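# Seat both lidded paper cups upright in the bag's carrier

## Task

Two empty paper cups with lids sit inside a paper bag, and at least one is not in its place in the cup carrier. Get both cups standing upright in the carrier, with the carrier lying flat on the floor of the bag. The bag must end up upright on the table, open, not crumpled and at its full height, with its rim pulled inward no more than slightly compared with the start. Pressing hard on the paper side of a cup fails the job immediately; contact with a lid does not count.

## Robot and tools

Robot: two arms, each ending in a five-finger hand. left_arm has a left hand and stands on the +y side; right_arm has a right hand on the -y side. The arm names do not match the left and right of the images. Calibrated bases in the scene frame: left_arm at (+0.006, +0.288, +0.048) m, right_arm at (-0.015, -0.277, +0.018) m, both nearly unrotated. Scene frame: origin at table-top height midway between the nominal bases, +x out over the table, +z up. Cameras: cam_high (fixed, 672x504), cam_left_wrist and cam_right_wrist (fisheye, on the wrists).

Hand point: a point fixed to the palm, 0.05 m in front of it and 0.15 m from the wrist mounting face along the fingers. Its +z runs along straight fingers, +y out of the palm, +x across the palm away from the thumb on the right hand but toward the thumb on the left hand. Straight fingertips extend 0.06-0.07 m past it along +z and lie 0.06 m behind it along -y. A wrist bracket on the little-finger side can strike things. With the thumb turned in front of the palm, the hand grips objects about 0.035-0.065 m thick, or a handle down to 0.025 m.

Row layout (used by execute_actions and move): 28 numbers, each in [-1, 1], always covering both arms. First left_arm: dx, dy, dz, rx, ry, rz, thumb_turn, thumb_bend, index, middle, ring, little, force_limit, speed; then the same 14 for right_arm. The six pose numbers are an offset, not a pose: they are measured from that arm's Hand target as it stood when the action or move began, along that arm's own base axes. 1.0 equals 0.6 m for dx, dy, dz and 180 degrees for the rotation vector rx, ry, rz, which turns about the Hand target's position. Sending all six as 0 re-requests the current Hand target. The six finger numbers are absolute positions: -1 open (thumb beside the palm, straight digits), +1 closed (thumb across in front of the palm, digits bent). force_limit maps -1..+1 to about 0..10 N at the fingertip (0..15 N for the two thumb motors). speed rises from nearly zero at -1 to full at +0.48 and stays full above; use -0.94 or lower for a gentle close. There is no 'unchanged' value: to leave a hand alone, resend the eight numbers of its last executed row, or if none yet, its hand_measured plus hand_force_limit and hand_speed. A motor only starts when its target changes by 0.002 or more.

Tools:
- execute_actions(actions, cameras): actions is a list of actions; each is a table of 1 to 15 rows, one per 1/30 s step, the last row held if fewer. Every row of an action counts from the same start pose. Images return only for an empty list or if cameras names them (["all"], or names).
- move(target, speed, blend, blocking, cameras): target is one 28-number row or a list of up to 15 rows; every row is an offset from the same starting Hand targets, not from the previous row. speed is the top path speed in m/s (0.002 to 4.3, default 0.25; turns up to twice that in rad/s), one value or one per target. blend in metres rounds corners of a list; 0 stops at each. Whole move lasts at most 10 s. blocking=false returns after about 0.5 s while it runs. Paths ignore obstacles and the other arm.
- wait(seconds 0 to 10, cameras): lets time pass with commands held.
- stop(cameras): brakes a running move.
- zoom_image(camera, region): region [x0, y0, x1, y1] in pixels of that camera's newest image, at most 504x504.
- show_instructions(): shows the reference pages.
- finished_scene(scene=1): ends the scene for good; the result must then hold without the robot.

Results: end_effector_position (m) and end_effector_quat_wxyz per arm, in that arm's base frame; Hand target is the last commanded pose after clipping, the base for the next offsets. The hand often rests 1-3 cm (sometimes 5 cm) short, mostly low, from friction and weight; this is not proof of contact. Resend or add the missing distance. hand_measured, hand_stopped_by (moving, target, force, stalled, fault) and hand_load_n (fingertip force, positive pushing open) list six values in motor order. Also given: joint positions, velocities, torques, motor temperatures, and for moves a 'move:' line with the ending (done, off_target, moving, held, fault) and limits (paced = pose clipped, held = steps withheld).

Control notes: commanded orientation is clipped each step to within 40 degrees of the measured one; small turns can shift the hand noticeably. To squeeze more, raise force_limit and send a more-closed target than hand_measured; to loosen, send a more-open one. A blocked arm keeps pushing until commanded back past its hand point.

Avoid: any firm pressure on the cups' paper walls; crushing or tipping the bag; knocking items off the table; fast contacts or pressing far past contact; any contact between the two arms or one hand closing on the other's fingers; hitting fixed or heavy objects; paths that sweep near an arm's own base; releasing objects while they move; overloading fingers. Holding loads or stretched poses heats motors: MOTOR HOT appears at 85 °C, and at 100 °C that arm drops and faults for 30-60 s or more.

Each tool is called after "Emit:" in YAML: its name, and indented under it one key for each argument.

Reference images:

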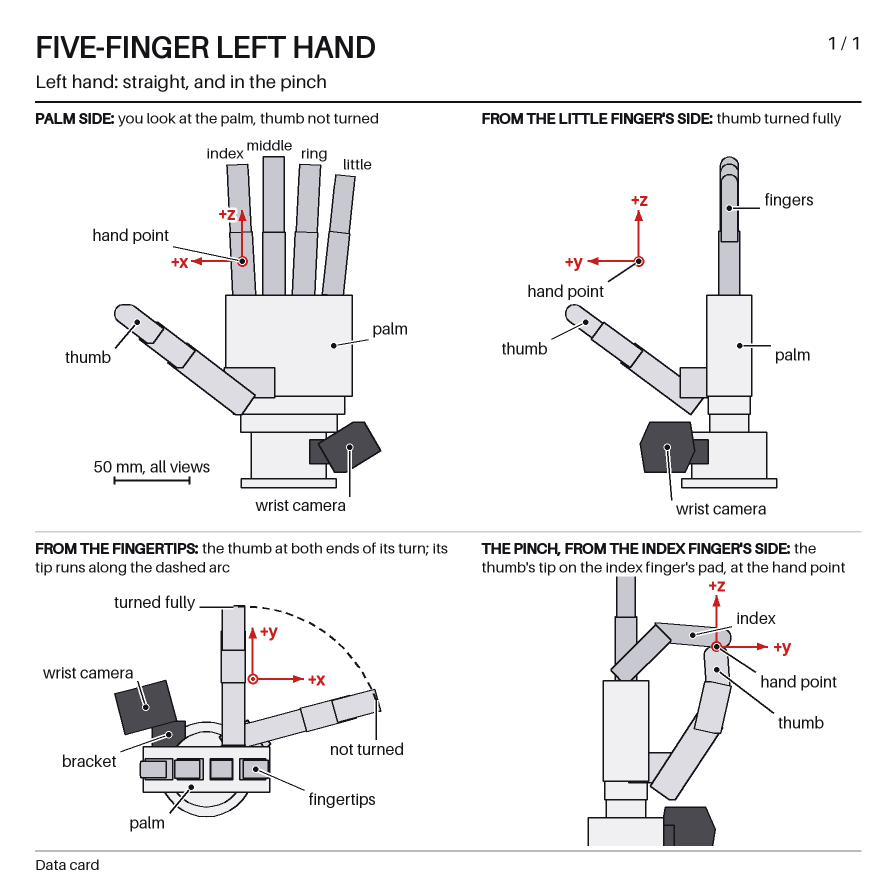

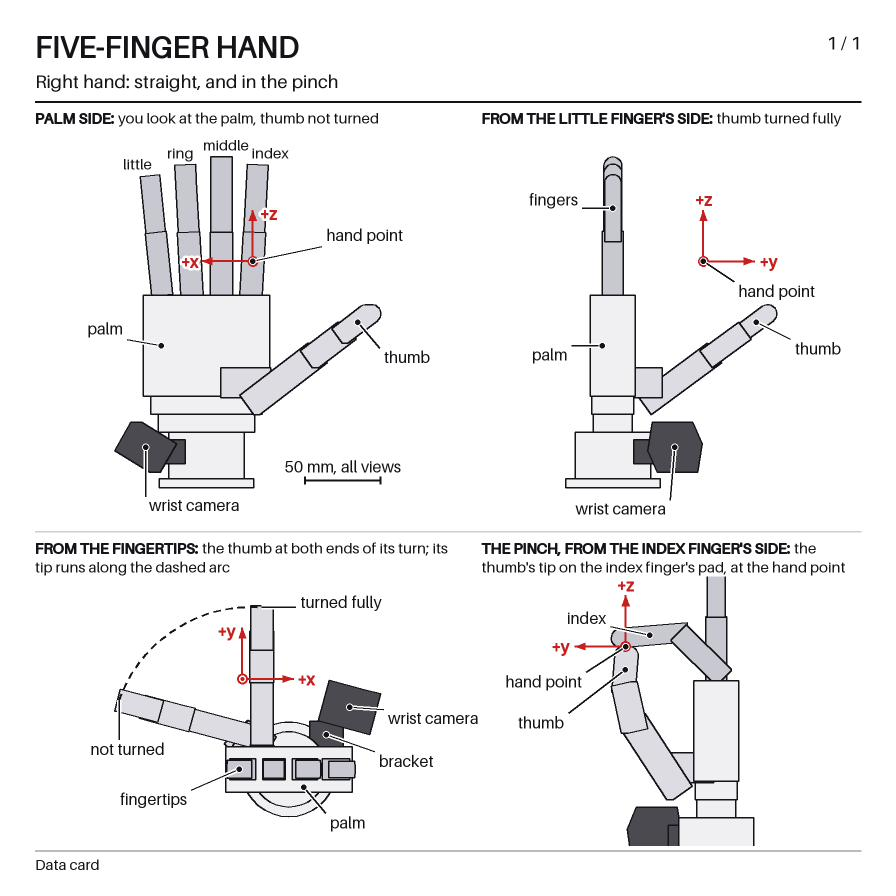

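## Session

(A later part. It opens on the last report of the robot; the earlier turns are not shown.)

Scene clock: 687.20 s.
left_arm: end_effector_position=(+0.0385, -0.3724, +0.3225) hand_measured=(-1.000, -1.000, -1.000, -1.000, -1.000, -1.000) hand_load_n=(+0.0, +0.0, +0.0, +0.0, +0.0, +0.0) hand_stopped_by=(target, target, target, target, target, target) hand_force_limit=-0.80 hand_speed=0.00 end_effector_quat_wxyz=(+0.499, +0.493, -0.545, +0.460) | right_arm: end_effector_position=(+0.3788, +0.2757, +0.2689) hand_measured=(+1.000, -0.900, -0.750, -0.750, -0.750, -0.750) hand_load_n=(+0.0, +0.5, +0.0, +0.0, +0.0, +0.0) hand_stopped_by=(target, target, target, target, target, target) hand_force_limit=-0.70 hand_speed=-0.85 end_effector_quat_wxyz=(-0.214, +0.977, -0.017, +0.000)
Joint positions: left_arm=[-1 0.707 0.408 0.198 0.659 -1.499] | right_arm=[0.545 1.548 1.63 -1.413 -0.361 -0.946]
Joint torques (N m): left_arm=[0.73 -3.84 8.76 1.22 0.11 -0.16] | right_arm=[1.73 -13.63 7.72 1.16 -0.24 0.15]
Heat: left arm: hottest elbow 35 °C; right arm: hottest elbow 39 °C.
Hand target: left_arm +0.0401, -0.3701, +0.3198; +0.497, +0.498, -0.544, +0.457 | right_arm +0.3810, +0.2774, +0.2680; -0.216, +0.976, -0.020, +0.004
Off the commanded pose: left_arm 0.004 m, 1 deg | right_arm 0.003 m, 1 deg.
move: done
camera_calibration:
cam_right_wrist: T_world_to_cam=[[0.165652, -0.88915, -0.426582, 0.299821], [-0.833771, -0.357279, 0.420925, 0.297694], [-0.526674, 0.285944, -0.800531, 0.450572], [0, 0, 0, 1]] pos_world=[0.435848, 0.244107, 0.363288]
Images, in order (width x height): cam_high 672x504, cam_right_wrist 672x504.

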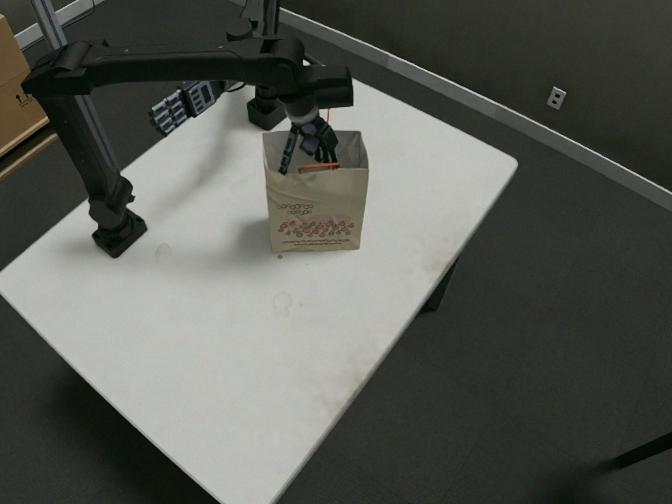

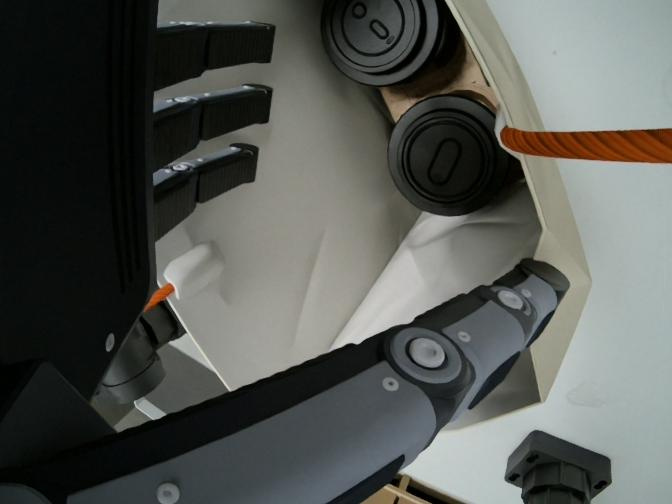

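Emit:
zoom_image:
  camera: "cam_high"
  region: [250, 100, 350, 200]

Emit:
zoom_image:
  camera: "cam_right_wrist"
  region: [460, 200, 640, 440]

Scaled by 5.040 from the camera's 672x504 image, which has a finer 960x720 frame.

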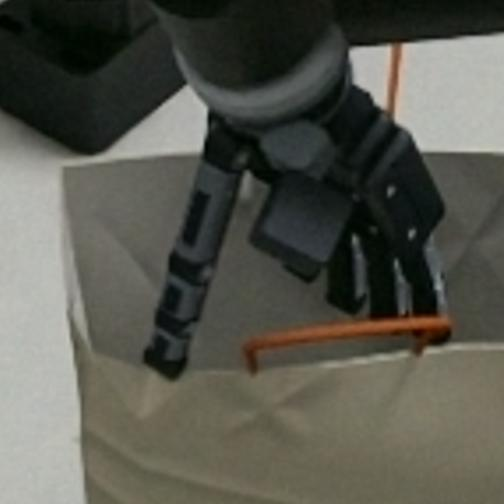

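Scaled by 2.100 from the camera's 672x504 image, which has a finer 960x720 frame.

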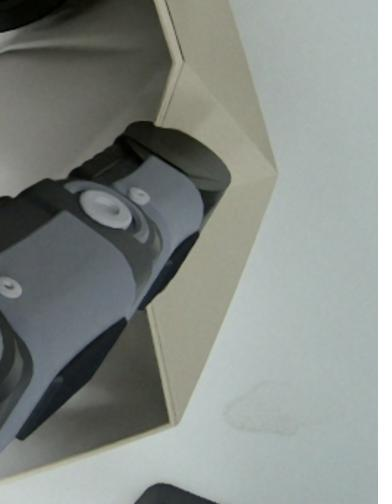

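Emit:
move:
  target:
    - [0,0,0,0,0,0,-1,-1,-1,-1,-1,-1,-0.8,0, -0.002,0.01,0.11,0,0,0,1,-0.9,-0.75,-0.75,-0.75,-0.75,-0.7,-0.85]
    - [0,0,0,0,0,0,-1,-1,-1,-1,-1,-1,-0.8,0, -0.012,-0.02,0.11,0,0,0,1,-0.2,-0.75,-0.75,-0.75,-0.75,-0.7,-0.2]
  speed: 0.08
  cameras: ["cam_right_wrist","cam_high"]

Scene clock: 695.13 s.
left_arm: end_effector_position=(+0.0385, -0.3724, +0.3225) hand_measured=(-1.000, -1.000, -1.000, -1.000, -1.000, -1.000) hand_load_n=(+0.0, +0.0, +0.0, +0.0, +0.0, +0.0) hand_stopped_by=(target, target, target, target, target, target) hand_force_limit=-0.80 hand_speed=0.00 end_effector_quat_wxyz=(+0.499, +0.493, -0.545, +0.460) | right_arm: end_effector_position=(+0.3739, +0.2730, +0.3252) hand_measured=(+1.000, -0.200, -0.750, -0.750, -0.750, -0.750) hand_load_n=(+0.0, +0.0, +0.0, +0.0, +0.0, +0.0) hand_stopped_by=(target, target, target, target, target, target) hand_force_limit=-0.70 hand_speed=-0.20 end_effector_quat_wxyz=(-0.212, +0.977, -0.020, -0.003)
Joint positions: left_arm=[-1 0.707 0.408 0.198 0.659 -1.499] | right_arm=[0.545 1.562 1.796 -1.571 -0.361 -0.941]
Joint torques (N m): left_arm=[0.67 -3.43 8.99 1.24 0.14 -0.21] | right_arm=[0.56 -15.09 8.03 0.28 -0.34 -0.07]
Heat: left arm: hottest elbow 35 °C; right arm: hottest elbow 39 °C.
Hand target: left_arm +0.0401, -0.3701, +0.3198; +0.497, +0.498, -0.544, +0.457 | right_arm +0.3739, +0.2655, +0.3338; -0.216, +0.976, -0.020, +0.004
Off the commanded pose: left_arm 0.004 m, 1 deg | right_arm 0.012 m, 1 deg.
move: off_target (right_arm); target 2's new numbers were sent with right_arm's hand 0.012 m and 1 deg from that target
camera_calibration:
cam_right_wrist: T_world_to_cam=[[0.158003, -0.891345, -0.424899, 0.325187], [-0.832179, -0.351826, 0.428599, 0.26444], [-0.53152, 0.285872, -0.797348, 0.494573], [0, 0, 0, 1]] pos_world=[0.431557, 0.241506, 0.41918]
Images, in order (width x height): cam_high 672x504, cam_right_wrist 672x504.

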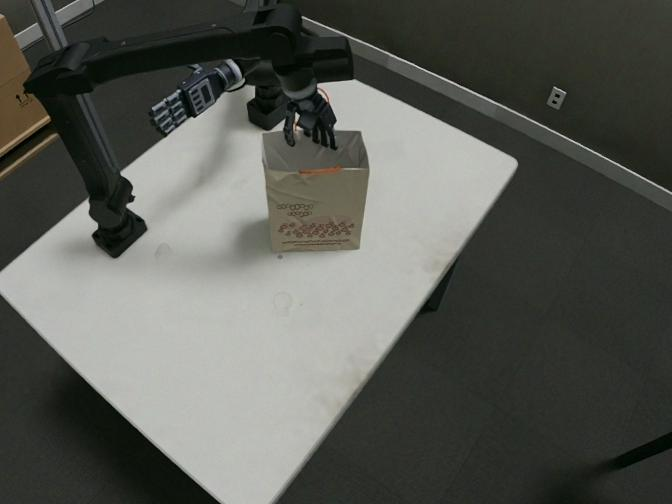

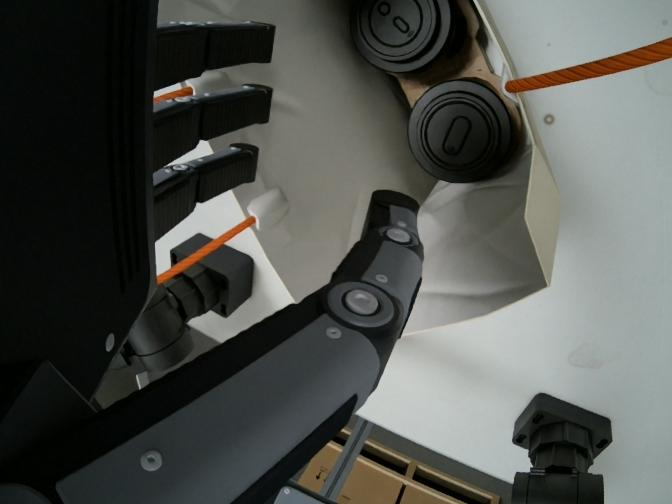

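Emit:
zoom_image:
  camera: "cam_right_wrist"
  region: [400, 40, 600, 340]

Scaled by 1.680 from the camera's 672x504 image, which has a finer 960x720 frame.

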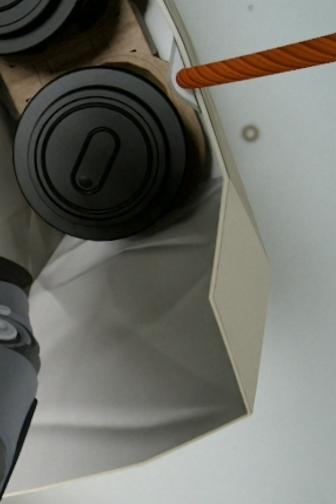

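Emit:
move:
  target:
    - [0,0,0,0,0,0,-1,-1,-1,-1,-1,-1,-0.8,0, -0.004,-0.02,0,0,0,0,1,-0.2,-0.75,-0.75,-0.75,-0.75,-0.7,-0.2]
    - [0,0,0,0,0,0,-1,-1,-1,-1,-1,-1,-0.8,0, -0.006,-0.02,-0.07,0,0,0,1,-0.2,-0.75,-0.75,-0.75,-0.75,-0.7,-0.2]
  speed: 0.08
  cameras: ["cam_right_wrist","cam_high"]

Scene clock: 699.70 s.
left_arm: end_effector_position=(+0.0385, -0.3724, +0.3225) hand_measured=(-1.000, -1.000, -1.000, -1.000, -1.000, -1.000) hand_load_n=(+0.0, +0.0, +0.0, +0.0, +0.0, +0.0) hand_stopped_by=(target, target, target, target, target, target) hand_force_limit=-0.80 hand_speed=0.00 end_effector_quat_wxyz=(+0.499, +0.493, -0.545, +0.460) | right_arm: end_effector_position=(+0.3657, +0.2580, +0.2860) hand_measured=(+1.000, -0.200, -0.750, -0.750, -0.750, -0.750) hand_load_n=(+0.0, +0.0, +0.0, +0.0, +0.0, +0.0) hand_stopped_by=(target, target, target, target, target, target) hand_force_limit=-0.70 hand_speed=-0.20 end_effector_quat_wxyz=(-0.209, +0.978, -0.022, -0.009)
Joint positions: left_arm=[-1 0.707 0.408 0.198 0.659 -1.499] | right_arm=[0.527 1.515 1.638 -1.481 -0.365 -0.961]
Joint torques (N m): left_arm=[0.32 -2.78 8.73 1.33 0.15 -0.18] | right_arm=[0.56 -14.39 7.77 1.05 -0.33 -0.07]
Heat: left arm: hottest elbow 35 °C; right arm: hottest elbow 38 °C.
Hand target: left_arm +0.0401, -0.3701, +0.3198; +0.497, +0.498, -0.544, +0.457 | right_arm +0.3703, +0.2533, +0.2919; -0.216, +0.976, -0.020, +0.004
Off the commanded pose: left_arm 0.004 m, 1 deg | right_arm 0.009 m, 2 deg.
move: done
camera_calibration:
cam_right_wrist: T_world_to_cam=[[0.153248, -0.89416, -0.420706, 0.297674], [-0.826738, -0.349221, 0.441077, 0.262873], [-0.541312, 0.280219, -0.792753, 0.466958], [0, 0, 0, 1]] pos_world=[0.424479, 0.227119, 0.379469]
Images, in order (width x height): cam_high 672x504, cam_right_wrist 672x504.

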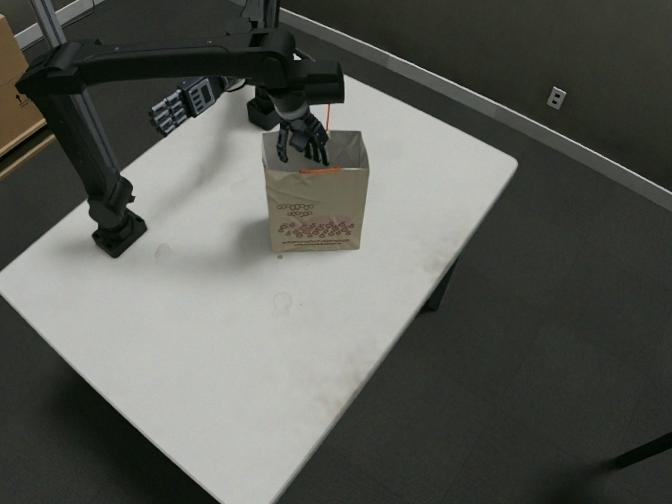

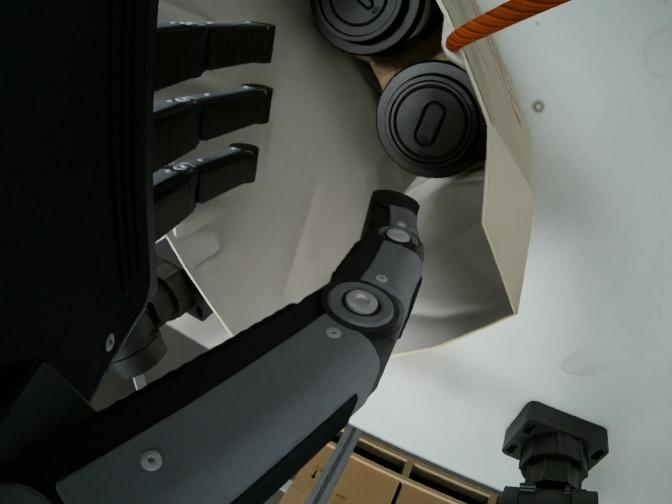

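Emit:
move:
  target: [0,0,0,0,0,0,-1,-1,-1,-1,-1,-1,-0.8,0, 0.0,0.0,-0.045,0,0,0,1,-0.2,-0.75,-0.75,-0.75,-0.75,-0.7,-0.2]
  speed: 0.05
  cameras: ["cam_right_wrist","cam_high"]

Scene clock: 701.13 s.
left_arm: end_effector_position=(+0.0385, -0.3724, +0.3225) hand_measured=(-1.000, -1.000, -1.000, -1.000, -1.000, -1.000) hand_load_n=(+0.0, +0.0, +0.0, +0.0, +0.0, +0.0) hand_stopped_by=(target, target, target, target, target, target) hand_force_limit=-0.80 hand_speed=0.00 end_effector_quat_wxyz=(+0.499, +0.493, -0.545, +0.460) | right_arm: end_effector_position=(+0.3657, +0.2580, +0.2586) hand_measured=(+1.000, -0.200, -0.750, -0.750, -0.750, -0.750) hand_load_n=(+0.0, +0.0, +0.0, +0.0, +0.0, +0.0) hand_stopped_by=(target, target, target, target, target, target) hand_force_limit=-0.70 hand_speed=-0.20 end_effector_quat_wxyz=(-0.208, +0.978, -0.022, -0.009)
Joint positions: left_arm=[-1 0.707 0.408 0.198 0.659 -1.499] | right_arm=[0.527 1.51 1.56 -1.409 -0.365 -0.961]
Joint torques (N m): left_arm=[1.03 -2.26 8.99 1.37 0.17 -0.13] | right_arm=[0.5 -14.39 7.73 1.06 -0.33 -0.07]
Heat: left arm: hottest elbow 35 °C; right arm: hottest elbow 38 °C.
Hand target: left_arm +0.0401, -0.3701, +0.3198; +0.497, +0.498, -0.544, +0.457 | right_arm +0.3703, +0.2532, +0.2647; -0.216, +0.976, -0.020, +0.004
Off the commanded pose: left_arm 0.004 m, 1 deg | right_arm 0.009 m, 2 deg.
move: done
camera_calibration:
cam_right_wrist: T_world_to_cam=[[0.15295, -0.894338, -0.420435, 0.286293], [-0.826475, -0.349008, 0.441739, 0.274684], [-0.541799, 0.279915, -0.792528, 0.445459], [0, 0, 0, 1]] pos_world=[0.42458, 0.227219, 0.352068]
Images, in order (width x height): cam_high 672x504, cam_right_wrist 672x504.

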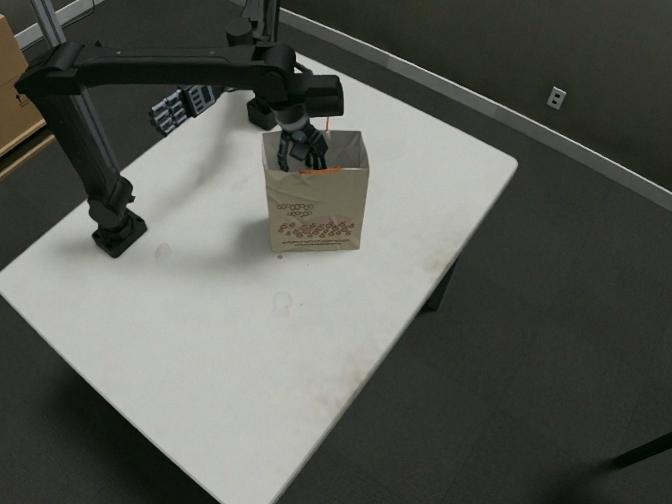

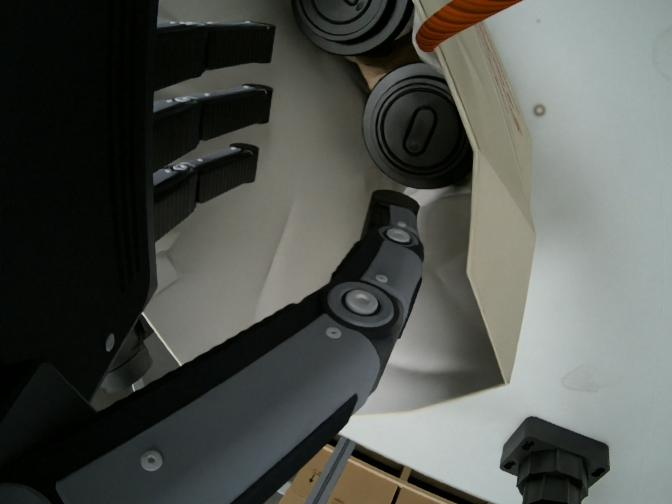

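Emit:
execute_actions:
  actions:
    - [[0,0,0,0,0,0,-1,-1,-1,-1,-1,-1,-0.8,0, 0,0,0,0,0,0,1,-0.7,-0.75,-0.75,-0.75,-0.75,-0.7,-0.5]]
    - [[0,0,0,0,0,0,-1,-1,-1,-1,-1,-1,-0.8,0, 0,0,0,0,0,0,1,-0.7,-0.75,-0.75,-0.75,-0.75,-0.7,-0.5]]
  cameras: ["cam_right_wrist"]

Emit:
execute_actions:
  actions:
    - [[0,0,0,0,0,0,-1,-1,-1,-1,-1,-1,-0.8,0, 0,0,0,0,0,0,1,-1,-0.75,-0.75,-0.75,-0.75,-0.7,-0.5]]
    - [[0,0,0,0,0,0,-1,-1,-1,-1,-1,-1,-0.8,0, 0,0,0,0,0,0,1,-1,-0.75,-0.75,-0.75,-0.75,-0.7,-0.5]]
  cameras: ["cam_right_wrist","cam_high"]

Scene clock: 703.30 s.
left_arm: end_effector_position=(+0.0385, -0.3724, +0.3225) hand_measured=(-1.000, -1.000, -1.000, -1.000, -1.000, -1.000) hand_load_n=(+0.0, +0.0, +0.0, +0.0, +0.0, +0.0) hand_stopped_by=(target, target, target, target, target, target) hand_force_limit=-0.80 hand_speed=0.00 end_effector_quat_wxyz=(+0.499, +0.493, -0.545, +0.460) | right_arm: end_effector_position=(+0.3657, +0.2581, +0.2587) hand_measured=(+1.000, -0.700, -0.750, -0.750, -0.750, -0.750) hand_load_n=(+0.0, +0.0, +0.0, +0.0, +0.0, +0.0) hand_stopped_by=(target, target, target, target, target, target) hand_force_limit=-0.70 hand_speed=-0.50 end_effector_quat_wxyz=(-0.208, +0.978, -0.022, -0.009)
Joint positions: left_arm=[-1 0.707 0.408 0.198 0.659 -1.499] | right_arm=[0.527 1.51 1.56 -1.409 -0.366 -0.961]
Joint torques (N m): left_arm=[0.38 -3.78 8.98 1.25 0.16 -0.17] | right_arm=[0.38 -14.33 7.72 1.06 -0.32 -0.06]
Heat: left arm: hottest elbow 35 °C; right arm: hottest elbow 38 °C.
Hand target: left_arm +0.0401, -0.3701, +0.3198; +0.497, +0.498, -0.544, +0.457 | right_arm +0.3703, +0.2532, +0.2647; -0.216, +0.976, -0.020, +0.004
Off the commanded pose: left_arm 0.004 m, 1 deg | right_arm 0.009 m, 2 deg.
Step readings (end_effector_position of left_arm | right_arm):
0: (+0.0385, -0.3724, +0.3225) | (+0.3657, +0.2580, +0.2586)
1: (+0.0385, -0.3724, +0.3225) | (+0.3657, +0.2580, +0.2586)
2: (+0.0385, -0.3724, +0.3225) | (+0.3657, +0.2580, +0.2586)
4: (+0.0385, -0.3724, +0.3225) | (+0.3657, +0.2580, +0.2586)
8: (+0.0385, -0.3724, +0.3225) | (+0.3657, +0.2580, +0.2586)
15: (+0.0385, -0.3724, +0.3225) | (+0.3657, +0.2580, +0.2586)
16: (+0.0385, -0.3724, +0.3225) | (+0.3657, +0.2580, +0.2586)
17: (+0.0385, -0.3724, +0.3225) | (+0.3657, +0.2580, +0.2586)
19: (+0.0385, -0.3724, +0.3225) | (+0.3657, +0.2580, +0.2586)
23: (+0.0385, -0.3724, +0.3225) | (+0.3657, +0.2580, +0.2586)
30: (+0.0385, -0.3724, +0.3225) | (+0.3657, +0.2581, +0.2587)
camera_calibration:
cam_right_wrist: T_world_to_cam=[[0.152955, -0.894187, -0.420753, 0.286368], [-0.826345, -0.349237, 0.441801, 0.274659], [-0.541995, 0.280112, -0.792325, 0.445426], [0, 0, 0, 1]] pos_world=[0.42458, 0.227219, 0.352068]
Images, in order (width x height): cam_right_wrist 672x504.

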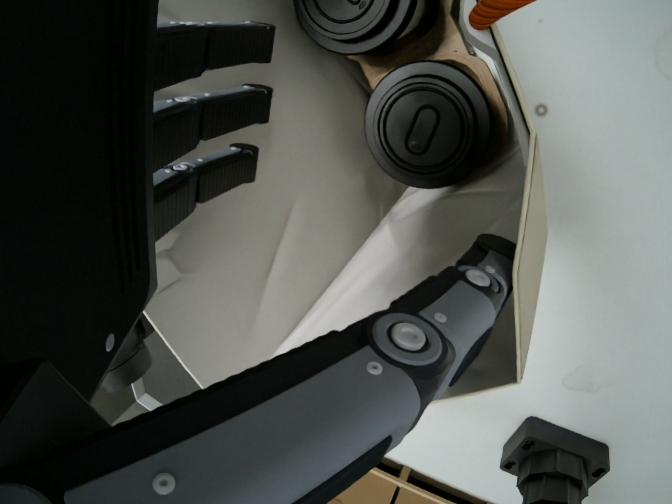

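Scene clock: 704.50 s.
left_arm: end_effector_position=(+0.0385, -0.3724, +0.3225) hand_measured=(-1.000, -1.000, -1.000, -1.000, -1.000, -1.000) hand_load_n=(-0.5, +0.0, +0.0, +0.0, +0.0, +0.0) hand_stopped_by=(target, target, target, target, target, target) hand_force_limit=-0.80 hand_speed=0.00 end_effector_quat_wxyz=(+0.499, +0.493, -0.545, +0.460) | right_arm: end_effector_position=(+0.3657, +0.2581, +0.2587) hand_measured=(+1.000, -1.000, -0.750, -0.750, -0.750, -0.750) hand_load_n=(+0.0, +0.0, +0.0, +0.0, +0.0, +0.0) hand_stopped_by=(target, target, target, target, target, target) hand_force_limit=-0.70 hand_speed=-0.50 end_effector_quat_wxyz=(-0.208, +0.978, -0.022, -0.009)
Joint positions: left_arm=[-1 0.707 0.408 0.198 0.659 -1.499] | right_arm=[0.527 1.51 1.56 -1.409 -0.366 -0.961]
Joint torques (N m): left_arm=[0.26 -2.32 8.75 1.24 0.1 -0.21] | right_arm=[0.56 -14.33 7.75 1.05 -0.32 -0.06]
Heat: left arm: hottest elbow 35 °C; right arm: hottest elbow 38 °C.
Hand target: left_arm +0.0401, -0.3701, +0.3198; +0.497, +0.498, -0.544, +0.457 | right_arm +0.3703, +0.2532, +0.2647; -0.216, +0.976, -0.020, +0.004
Off the commanded pose: left_arm 0.004 m, 1 deg | right_arm 0.009 m, 2 deg.
Step readings (end_effector_position of left_arm | right_arm):
0: (+0.0385, -0.3724, +0.3225) | (+0.3657, +0.2581, +0.2587)
1: (+0.0385, -0.3724, +0.3225) | (+0.3657, +0.2581, +0.2587)
2: (+0.0385, -0.3724, +0.3225) | (+0.3657, +0.2581, +0.2587)
4: (+0.0385, -0.3724, +0.3225) | (+0.3657, +0.2581, +0.2587)
8: (+0.0385, -0.3724, +0.3225) | (+0.3657, +0.2581, +0.2587)
15: (+0.0385, -0.3724, +0.3225) | (+0.3657, +0.2581, +0.2587)
16: (+0.0385, -0.3724, +0.3225) | (+0.3657, +0.2581, +0.2587)
17: (+0.0385, -0.3724, +0.3225) | (+0.3657, +0.2581, +0.2587)
19: (+0.0385, -0.3724, +0.3225) | (+0.3657, +0.2581, +0.2587)
23: (+0.0385, -0.3724, +0.3225) | (+0.3657, +0.2581, +0.2587)
30: (+0.0385, -0.3724, +0.3225) | (+0.3657, +0.2581, +0.2587)
camera_calibration:
cam_right_wrist: T_world_to_cam=[[0.152955, -0.894187, -0.420753, 0.286368], [-0.826345, -0.349237, 0.441801, 0.274659], [-0.541995, 0.280112, -0.792325, 0.445426], [0, 0, 0, 1]] pos_world=[0.42458, 0.227219, 0.352068]
Images, in order (width x height): cam_high 672x504, cam_right_wrist 672x504.

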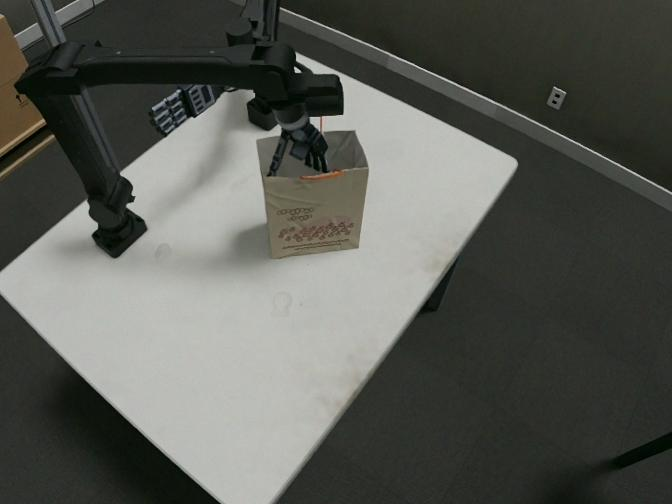

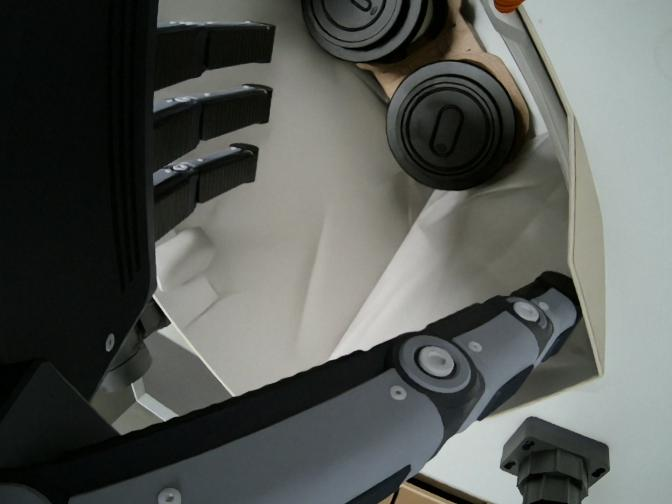

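Emit:
execute_actions:
  actions:
    - [[0,0,0,0,0,0,-1,-1,-1,-1,-1,-1,-0.8,0, 0,0,0,0,0,0,1,-0.2,-0.75,-0.75,-0.75,-0.75,-0.7,-0.5]]
    - [[0,0,0,0,0,0,-1,-1,-1,-1,-1,-1,-0.8,0, 0,0,0,0,0,0,1,-0.2,-0.75,-0.75,-0.75,-0.75,-0.7,-0.5]]
  cameras: ["cam_right_wrist"]

Emit:
move:
  target: [0,0,0,0,0,0,-1,-1,-1,-1,-1,-1,-0.8,0, 0.01,0.015,0.15,0,0,0,1,-0.2,-0.75,-0.75,-0.75,-0.75,-0.7,-0.5]
  speed: 0.1
  cameras: ["cam_right_wrist","cam_high"]

Scene clock: 707.77 s.
left_arm: end_effector_position=(+0.0385, -0.3724, +0.3225) hand_measured=(-1.000, -1.000, -1.000, -1.000, -1.000, -1.000) hand_load_n=(+0.0, +0.0, +0.0, +0.0, +0.0, +0.0) hand_stopped_by=(target, target, target, target, target, target) hand_force_limit=-0.80 hand_speed=0.00 end_effector_quat_wxyz=(+0.499, +0.493, -0.545, +0.460) | right_arm: end_effector_position=(+0.3657, +0.2581, +0.2587) hand_measured=(+1.000, -0.200, -0.750, -0.750, -0.750, -0.750) hand_load_n=(+0.0, +0.0, +0.0, +0.0, +0.0, +0.0) hand_stopped_by=(target, target, target, target, target, target) hand_force_limit=-0.70 hand_speed=-0.50 end_effector_quat_wxyz=(-0.208, +0.978, -0.022, -0.009)
Joint positions: left_arm=[-1 0.707 0.408 0.198 0.659 -1.499] | right_arm=[0.527 1.51 1.56 -1.409 -0.366 -0.961]
Joint torques (N m): left_arm=[0.21 -3.31 9.03 1.26 0.09 -0.19] | right_arm=[0.62 -14.39 7.73 1.05 -0.32 -0.07]
Heat: left arm: hottest elbow 35 °C; right arm: hottest elbow 38 °C.
Hand target: left_arm +0.0401, -0.3701, +0.3198; +0.497, +0.498, -0.544, +0.457 | right_arm +0.3703, +0.2532, +0.2647; -0.216, +0.976, -0.020, +0.004
Off the commanded pose: left_arm 0.004 m, 1 deg | right_arm 0.009 m, 2 deg.
Step readings (end_effector_position of left_arm | right_arm):
0: (+0.0385, -0.3724, +0.3225) | (+0.3657, +0.2581, +0.2587)
1: (+0.0385, -0.3724, +0.3225) | (+0.3657, +0.2581, +0.2587)
2: (+0.0385, -0.3724, +0.3225) | (+0.3657, +0.2581, +0.2587)
4: (+0.0385, -0.3724, +0.3225) | (+0.3657, +0.2581, +0.2587)
8: (+0.0385, -0.3724, +0.3225) | (+0.3657, +0.2581, +0.2587)
15: (+0.0385, -0.3724, +0.3225) | (+0.3657, +0.2581, +0.2587)
16: (+0.0385, -0.3724, +0.3225) | (+0.3657, +0.2581, +0.2587)
17: (+0.0385, -0.3724, +0.3225) | (+0.3657, +0.2581, +0.2587)
19: (+0.0385, -0.3724, +0.3225) | (+0.3657, +0.2581, +0.2587)
23: (+0.0385, -0.3724, +0.3225) | (+0.3657, +0.2581, +0.2587)
30: (+0.0385, -0.3724, +0.3225) | (+0.3657, +0.2581, +0.2587)
camera_calibration:
cam_right_wrist: T_world_to_cam=[[0.152955, -0.894187, -0.420753, 0.286368], [-0.826345, -0.349237, 0.441801, 0.274659], [-0.541995, 0.280112, -0.792325, 0.445426], [0, 0, 0, 1]] pos_world=[0.42458, 0.227219, 0.352068]
Images, in order (width x height): cam_right_wrist 672x504.

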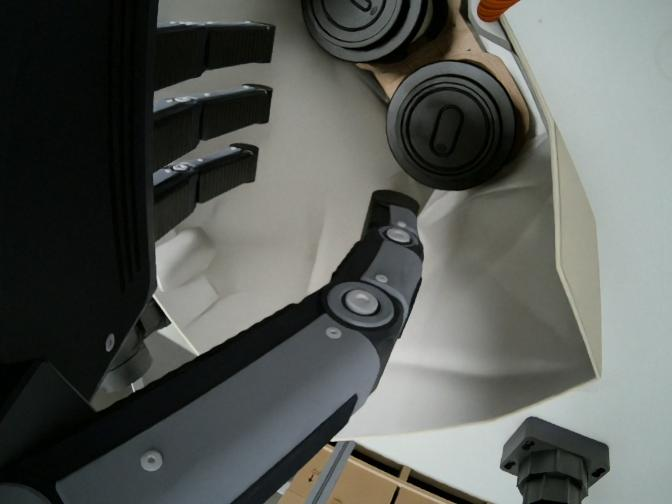

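Scene clock: 709.27 s.
left_arm: end_effector_position=(+0.0385, -0.3724, +0.3225) hand_measured=(-1.000, -1.000, -1.000, -1.000, -1.000, -1.000) hand_load_n=(-0.5, +0.0, +0.0, +0.0, +0.0, +0.0) hand_stopped_by=(target, target, target, target, target, target) hand_force_limit=-0.80 hand_speed=0.00 end_effector_quat_wxyz=(+0.499, +0.493, -0.545, +0.460) | right_arm: end_effector_position=(+0.3672, +0.2590, +0.3454) hand_measured=(+1.000, -0.200, -0.750, -0.750, -0.750, -0.750) hand_load_n=(+0.0, +0.0, -0.5, -0.5, +0.0, +0.0) hand_stopped_by=(target, target, target, target, target, target) hand_force_limit=-0.70 hand_speed=-0.50 end_effector_quat_wxyz=(-0.211, +0.977, -0.020, -0.004)
Joint positions: left_arm=[-1 0.707 0.408 0.198 0.659 -1.499] | right_arm=[0.527 1.546 1.832 -1.633 -0.366 -0.961]
Joint torques (N m): left_arm=[-0.26 -3.31 8.94 1.46 0.16 -0.14] | right_arm=[1.44 -11.46 11.07 0.18 -0.24 0.06]
Heat: left arm: hottest elbow 35 °C; right arm: hottest elbow 38 °C.
Hand target: left_arm +0.0401, -0.3701, +0.3198; +0.497, +0.498, -0.544, +0.457 | right_arm +0.3763, +0.2622, +0.3548; -0.216, +0.976, -0.020, +0.004
Off the commanded pose: left_arm 0.004 m, 1 deg | right_arm 0.013 m, 1 deg.
move: off_target (right_arm)
camera_calibration:
cam_right_wrist: T_world_to_cam=[[0.157312, -0.891642, -0.424532, 0.322549], [-0.830829, -0.351873, 0.431171, 0.243923], [-0.533832, 0.284885, -0.796156, 0.511856], [0, 0, 0, 1]] pos_world=[0.425162, 0.227608, 0.439277]
Images, in order (width x height): cam_high 672x504, cam_right_wrist 672x504.

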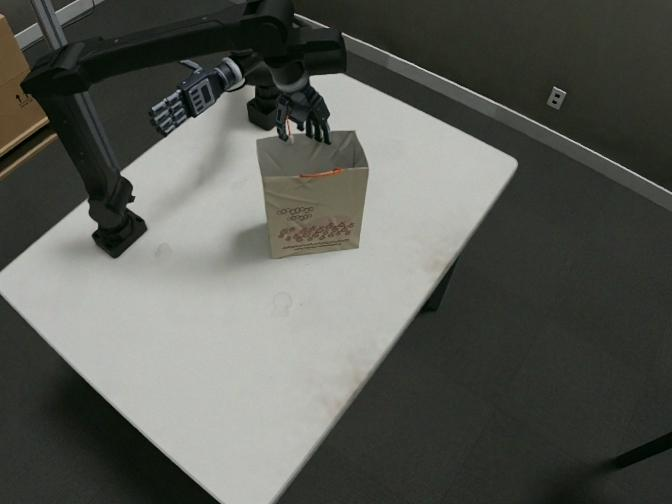

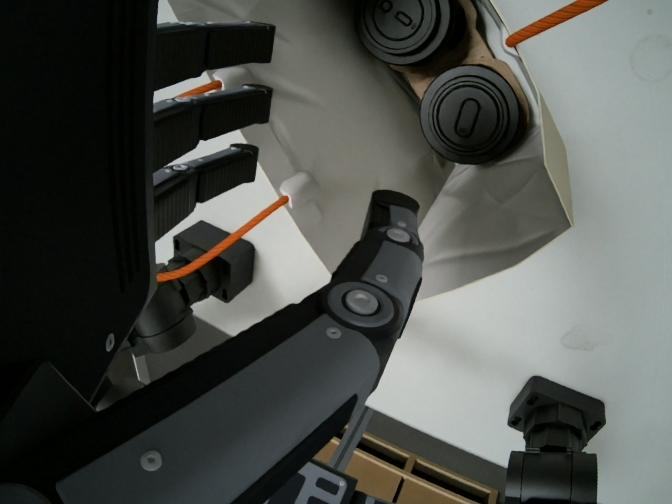

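Emit:
zoom_image:
  camera: "cam_right_wrist"
  region: [400, 0, 620, 310]

Emit:
zoom_image:
  camera: "cam_high"
  region: [240, 100, 390, 270]

Scaled by 1.626 from the camera's 672x504 image, which has a finer 960x720 frame.

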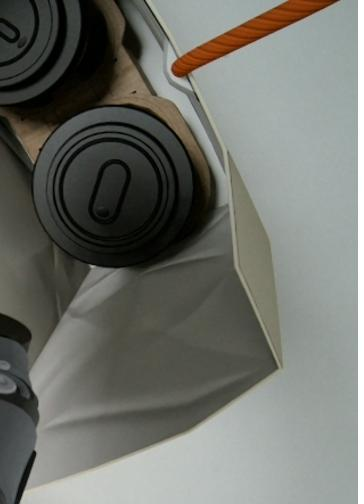

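Scaled by 2.965 from the camera's 672x504 image, which has a finer 960x720 frame.

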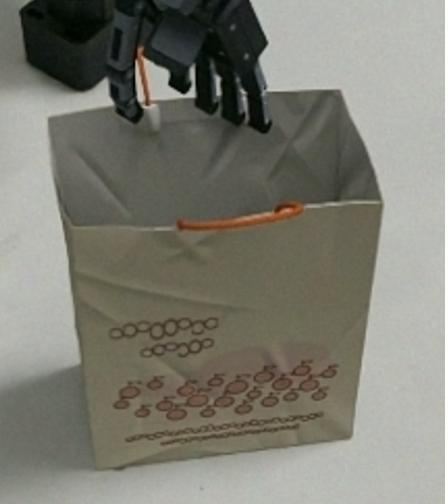

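Emit:
move:
  target: [0,0,0,0,0,0,-1,-1,-1,-1,-1,-1,-0.8,0, -0.03,0.02,0.14,0,0,0,0.2,-0.8,-0.75,-0.75,-0.75,-0.75,-0.7,-0.2]
  speed: 0.12
  cameras: ["cam_right_wrist","cam_high"]

Scene clock: 716.63 s.
left_arm: end_effector_position=(+0.0385, -0.3724, +0.3225) hand_measured=(-1.000, -1.000, -1.000, -1.000, -1.000, -1.000) hand_load_n=(+0.0, +0.0, +0.0, +0.0, +0.0, +0.0) hand_stopped_by=(target, target, target, target, target, target) hand_force_limit=-0.80 hand_speed=0.00 end_effector_quat_wxyz=(+0.499, +0.493, -0.545, +0.460) | right_arm: end_effector_position=(+0.3617, +0.2682, +0.4221) hand_measured=(+0.200, -0.800, -0.750, -0.750, -0.750, -0.750) hand_load_n=(+0.0, +0.0, +0.0, +0.0, +0.0, +0.0) hand_stopped_by=(target, target, target, target, target, target) hand_force_limit=-0.70 hand_speed=-0.20 end_effector_quat_wxyz=(-0.250, +0.966, -0.035, +0.055)
Joint positions: left_arm=[-1 0.707 0.408 0.198 0.659 -1.499] | right_arm=[0.546 1.514 2.002 -1.672 -0.354 -0.883]
Joint torques (N m): left_arm=[0.26 -2.84 8.77 1.21 0.16 -0.19] | right_arm=[2.96 -12.22 10.35 0.53 -0.21 0.18]
Heat: left arm: hottest elbow 35 °C; right arm: hottest elbow 39 °C.
Hand target: left_arm +0.0401, -0.3701, +0.3198; +0.497, +0.498, -0.544, +0.457 | right_arm +0.3582, +0.2742, +0.4388; -0.216, +0.976, -0.020, +0.004
Off the commanded pose: left_arm 0.004 m, 1 deg | right_arm 0.018 m, 7 deg.
joint sent to its limit (right arm) — joint 4 (wrist pitch), lower limit. The joint targets are off in orientation, not in position.
move: off_target (right_arm)
camera_calibration:
cam_right_wrist: T_world_to_cam=[[0.1596, -0.865002, -0.47571, 0.377745], [-0.890424, -0.334202, 0.308956, 0.277979], [-0.426231, 0.374274, -0.823557, 0.516084], [0, 0, 0, 1]] pos_world=[0.407202, 0.226495, 0.518838]
Images, in order (width x height): cam_high 672x504, cam_right_wrist 672x504.

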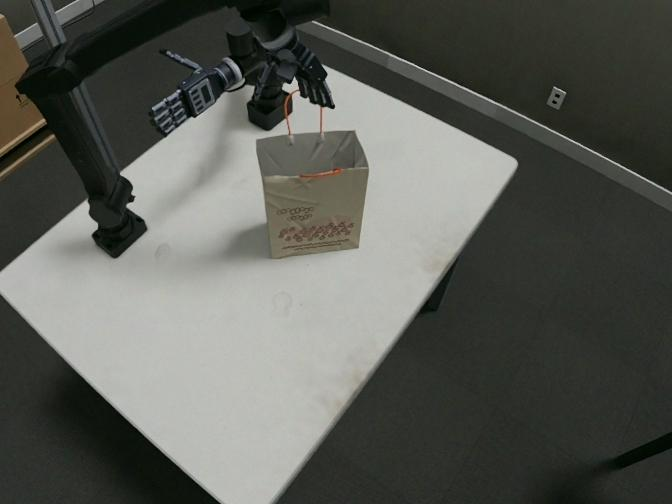

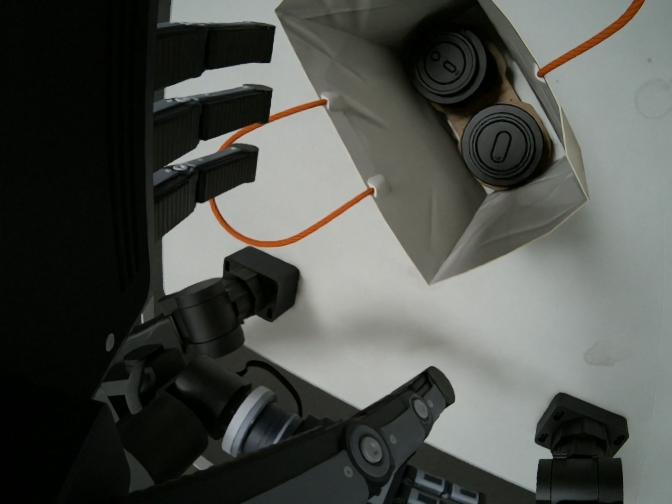

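Emit:
zoom_image:
  camera: "cam_right_wrist"
  region: [260, 0, 620, 300]

Scaled by 1.400 from the camera's 672x504 image, which has a finer 960x720 frame.

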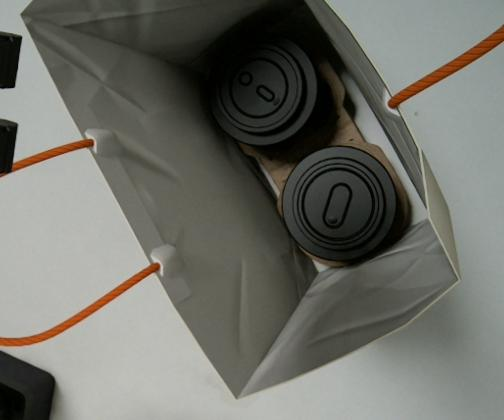

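Emit:
move:
  target:
    - [0,0,0,0,0,0,-1,-1,-1,-1,-1,-1,-0.8,0, 0.0187,-0.0833,-0.12,0,0,0,1,-0.2,-0.75,-0.75,-0.75,-0.75,-0.7,-0.2]
    - [0,0,0,0,0,0,-1,-1,-1,-1,-1,-1,-0.8,0, 0.0187,-0.0833,-0.24,0,0,0,1,-0.2,-0.75,-0.75,-0.75,-0.75,-0.7,-0.2]
  speed: 0.1
  cameras: ["cam_right_wrist","cam_high"]

Scene clock: 724.20 s.
left_arm: end_effector_position=(+0.0385, -0.3724, +0.3225) hand_measured=(-1.000, -1.000, -1.000, -1.000, -1.000, -1.000) hand_load_n=(-0.5, +0.0, +0.0, +0.0, +0.0, +0.0) hand_stopped_by=(target, target, target, target, target, target) hand_force_limit=-0.80 hand_speed=0.00 end_effector_quat_wxyz=(+0.499, +0.493, -0.545, +0.460) | right_arm: end_effector_position=(+0.3655, +0.2289, +0.2890) hand_measured=(+1.000, -0.200, -0.750, -0.750, -0.750, -0.750) hand_load_n=(+0.0, +0.0, +0.0, +0.0, +0.0, +0.0) hand_stopped_by=(target, target, target, target, target, target) hand_force_limit=-0.70 hand_speed=-0.20 end_effector_quat_wxyz=(-0.209, +0.978, -0.022, -0.009)
Joint positions: left_arm=[-1 0.707 0.408 0.198 0.659 -1.499] | right_arm=[0.47 1.484 1.612 -1.508 -0.377 -1.019]
Joint torques (N m): left_arm=[0.09 -2.9 8.95 1.14 0.15 -0.16] | right_arm=[0.62 -13.8 7.69 1.03 -0.36 -0.08]
Heat: left arm: hottest elbow 36 °C; right arm: hottest elbow 39 °C.
Hand target: left_arm +0.0401, -0.3701, +0.3198; +0.497, +0.498, -0.544, +0.457 | right_arm +0.3695, +0.2242, +0.2948; -0.216, +0.976, -0.020, +0.004
Off the commanded pose: left_arm 0.004 m, 1 deg | right_arm 0.008 m, 2 deg.
move: done
camera_calibration:
cam_right_wrist: T_world_to_cam=[[0.151756, -0.894065, -0.421447, 0.273722], [-0.826618, -0.348572, 0.441815, 0.250891], [-0.541916, 0.281328, -0.791948, 0.477247], [0, 0, 0, 1]] pos_world=[0.42448, 0.197916, 0.382466]
Images, in order (width x height): cam_high 672x504, cam_right_wrist 672x504.

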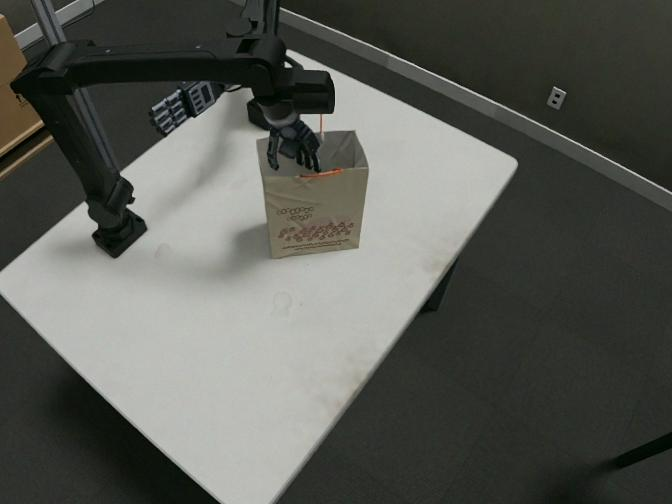

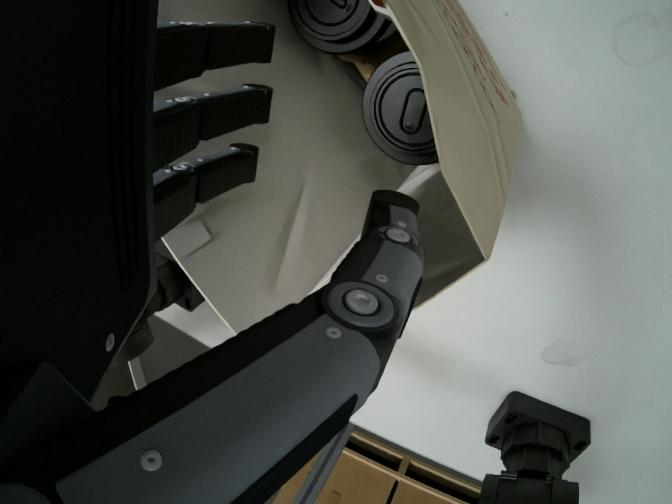

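Emit:
move:
  target: [0,0,0,0,0,0,-1,-1,-1,-1,-1,-1,-0.8,0, 0.0,0.0,-0.045,0,0,0,1,-0.2,-0.75,-0.75,-0.75,-0.75,-0.7,-0.2]
  speed: 0.05
  cameras: ["cam_right_wrist"]

Scene clock: 725.53 s.
left_arm: end_effector_position=(+0.0385, -0.3724, +0.3225) hand_measured=(-1.000, -1.000, -1.000, -1.000, -1.000, -1.000) hand_load_n=(+0.0, +0.0, +0.0, +0.0, +0.0, +0.0) hand_stopped_by=(target, target, target, target, target, target) hand_force_limit=-0.80 hand_speed=0.00 end_effector_quat_wxyz=(+0.499, +0.493, -0.545, +0.460) | right_arm: end_effector_position=(+0.3655, +0.2289, +0.2621) hand_measured=(+1.000, -0.200, -0.750, -0.750, -0.750, -0.750) hand_load_n=(+0.0, +0.0, +0.0, -0.5, +0.0, +0.0) hand_stopped_by=(target, target, target, target, target, target) hand_force_limit=-0.70 hand_speed=-0.20 end_effector_quat_wxyz=(-0.209, +0.978, -0.022, -0.009)
Joint positions: left_arm=[-1 0.707 0.408 0.198 0.659 -1.499] | right_arm=[0.47 1.477 1.534 -1.436 -0.377 -1.019]
Joint torques (N m): left_arm=[-0.15 -3.43 8.92 1.29 0.11 -0.16] | right_arm=[0.67 -13.92 7.69 1.02 -0.35 -0.08]
Heat: left arm: hottest elbow 36 °C; right arm: hottest elbow 39 °C.
Hand target: left_arm +0.0401, -0.3701, +0.3198; +0.497, +0.498, -0.544, +0.457 | right_arm +0.3696, +0.2243, +0.2678; -0.216, +0.976, -0.020, +0.004
Off the commanded pose: left_arm 0.004 m, 1 deg | right_arm 0.008 m, 2 deg.
move: done
camera_calibration:
cam_right_wrist: T_world_to_cam=[[0.151932, -0.894013, -0.421495, 0.262243], [-0.826791, -0.348633, 0.441443, 0.262875], [-0.541603, 0.281419, -0.79213, 0.455831], [0, 0, 0, 1]] pos_world=[0.424379, 0.197816, 0.355567]
Images, in order (width x height): cam_right_wrist 672x504.

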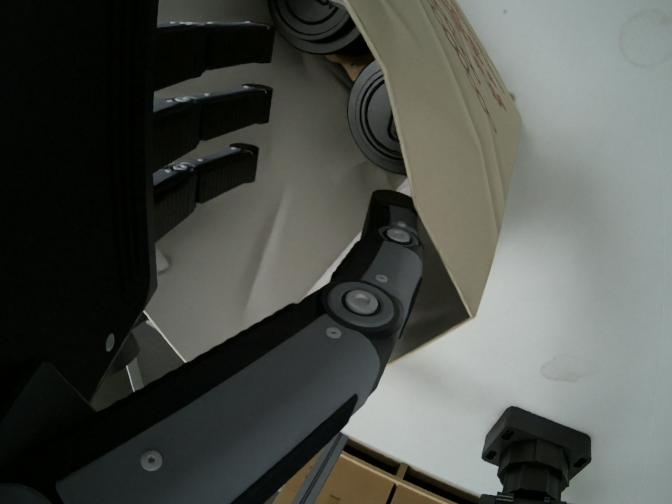

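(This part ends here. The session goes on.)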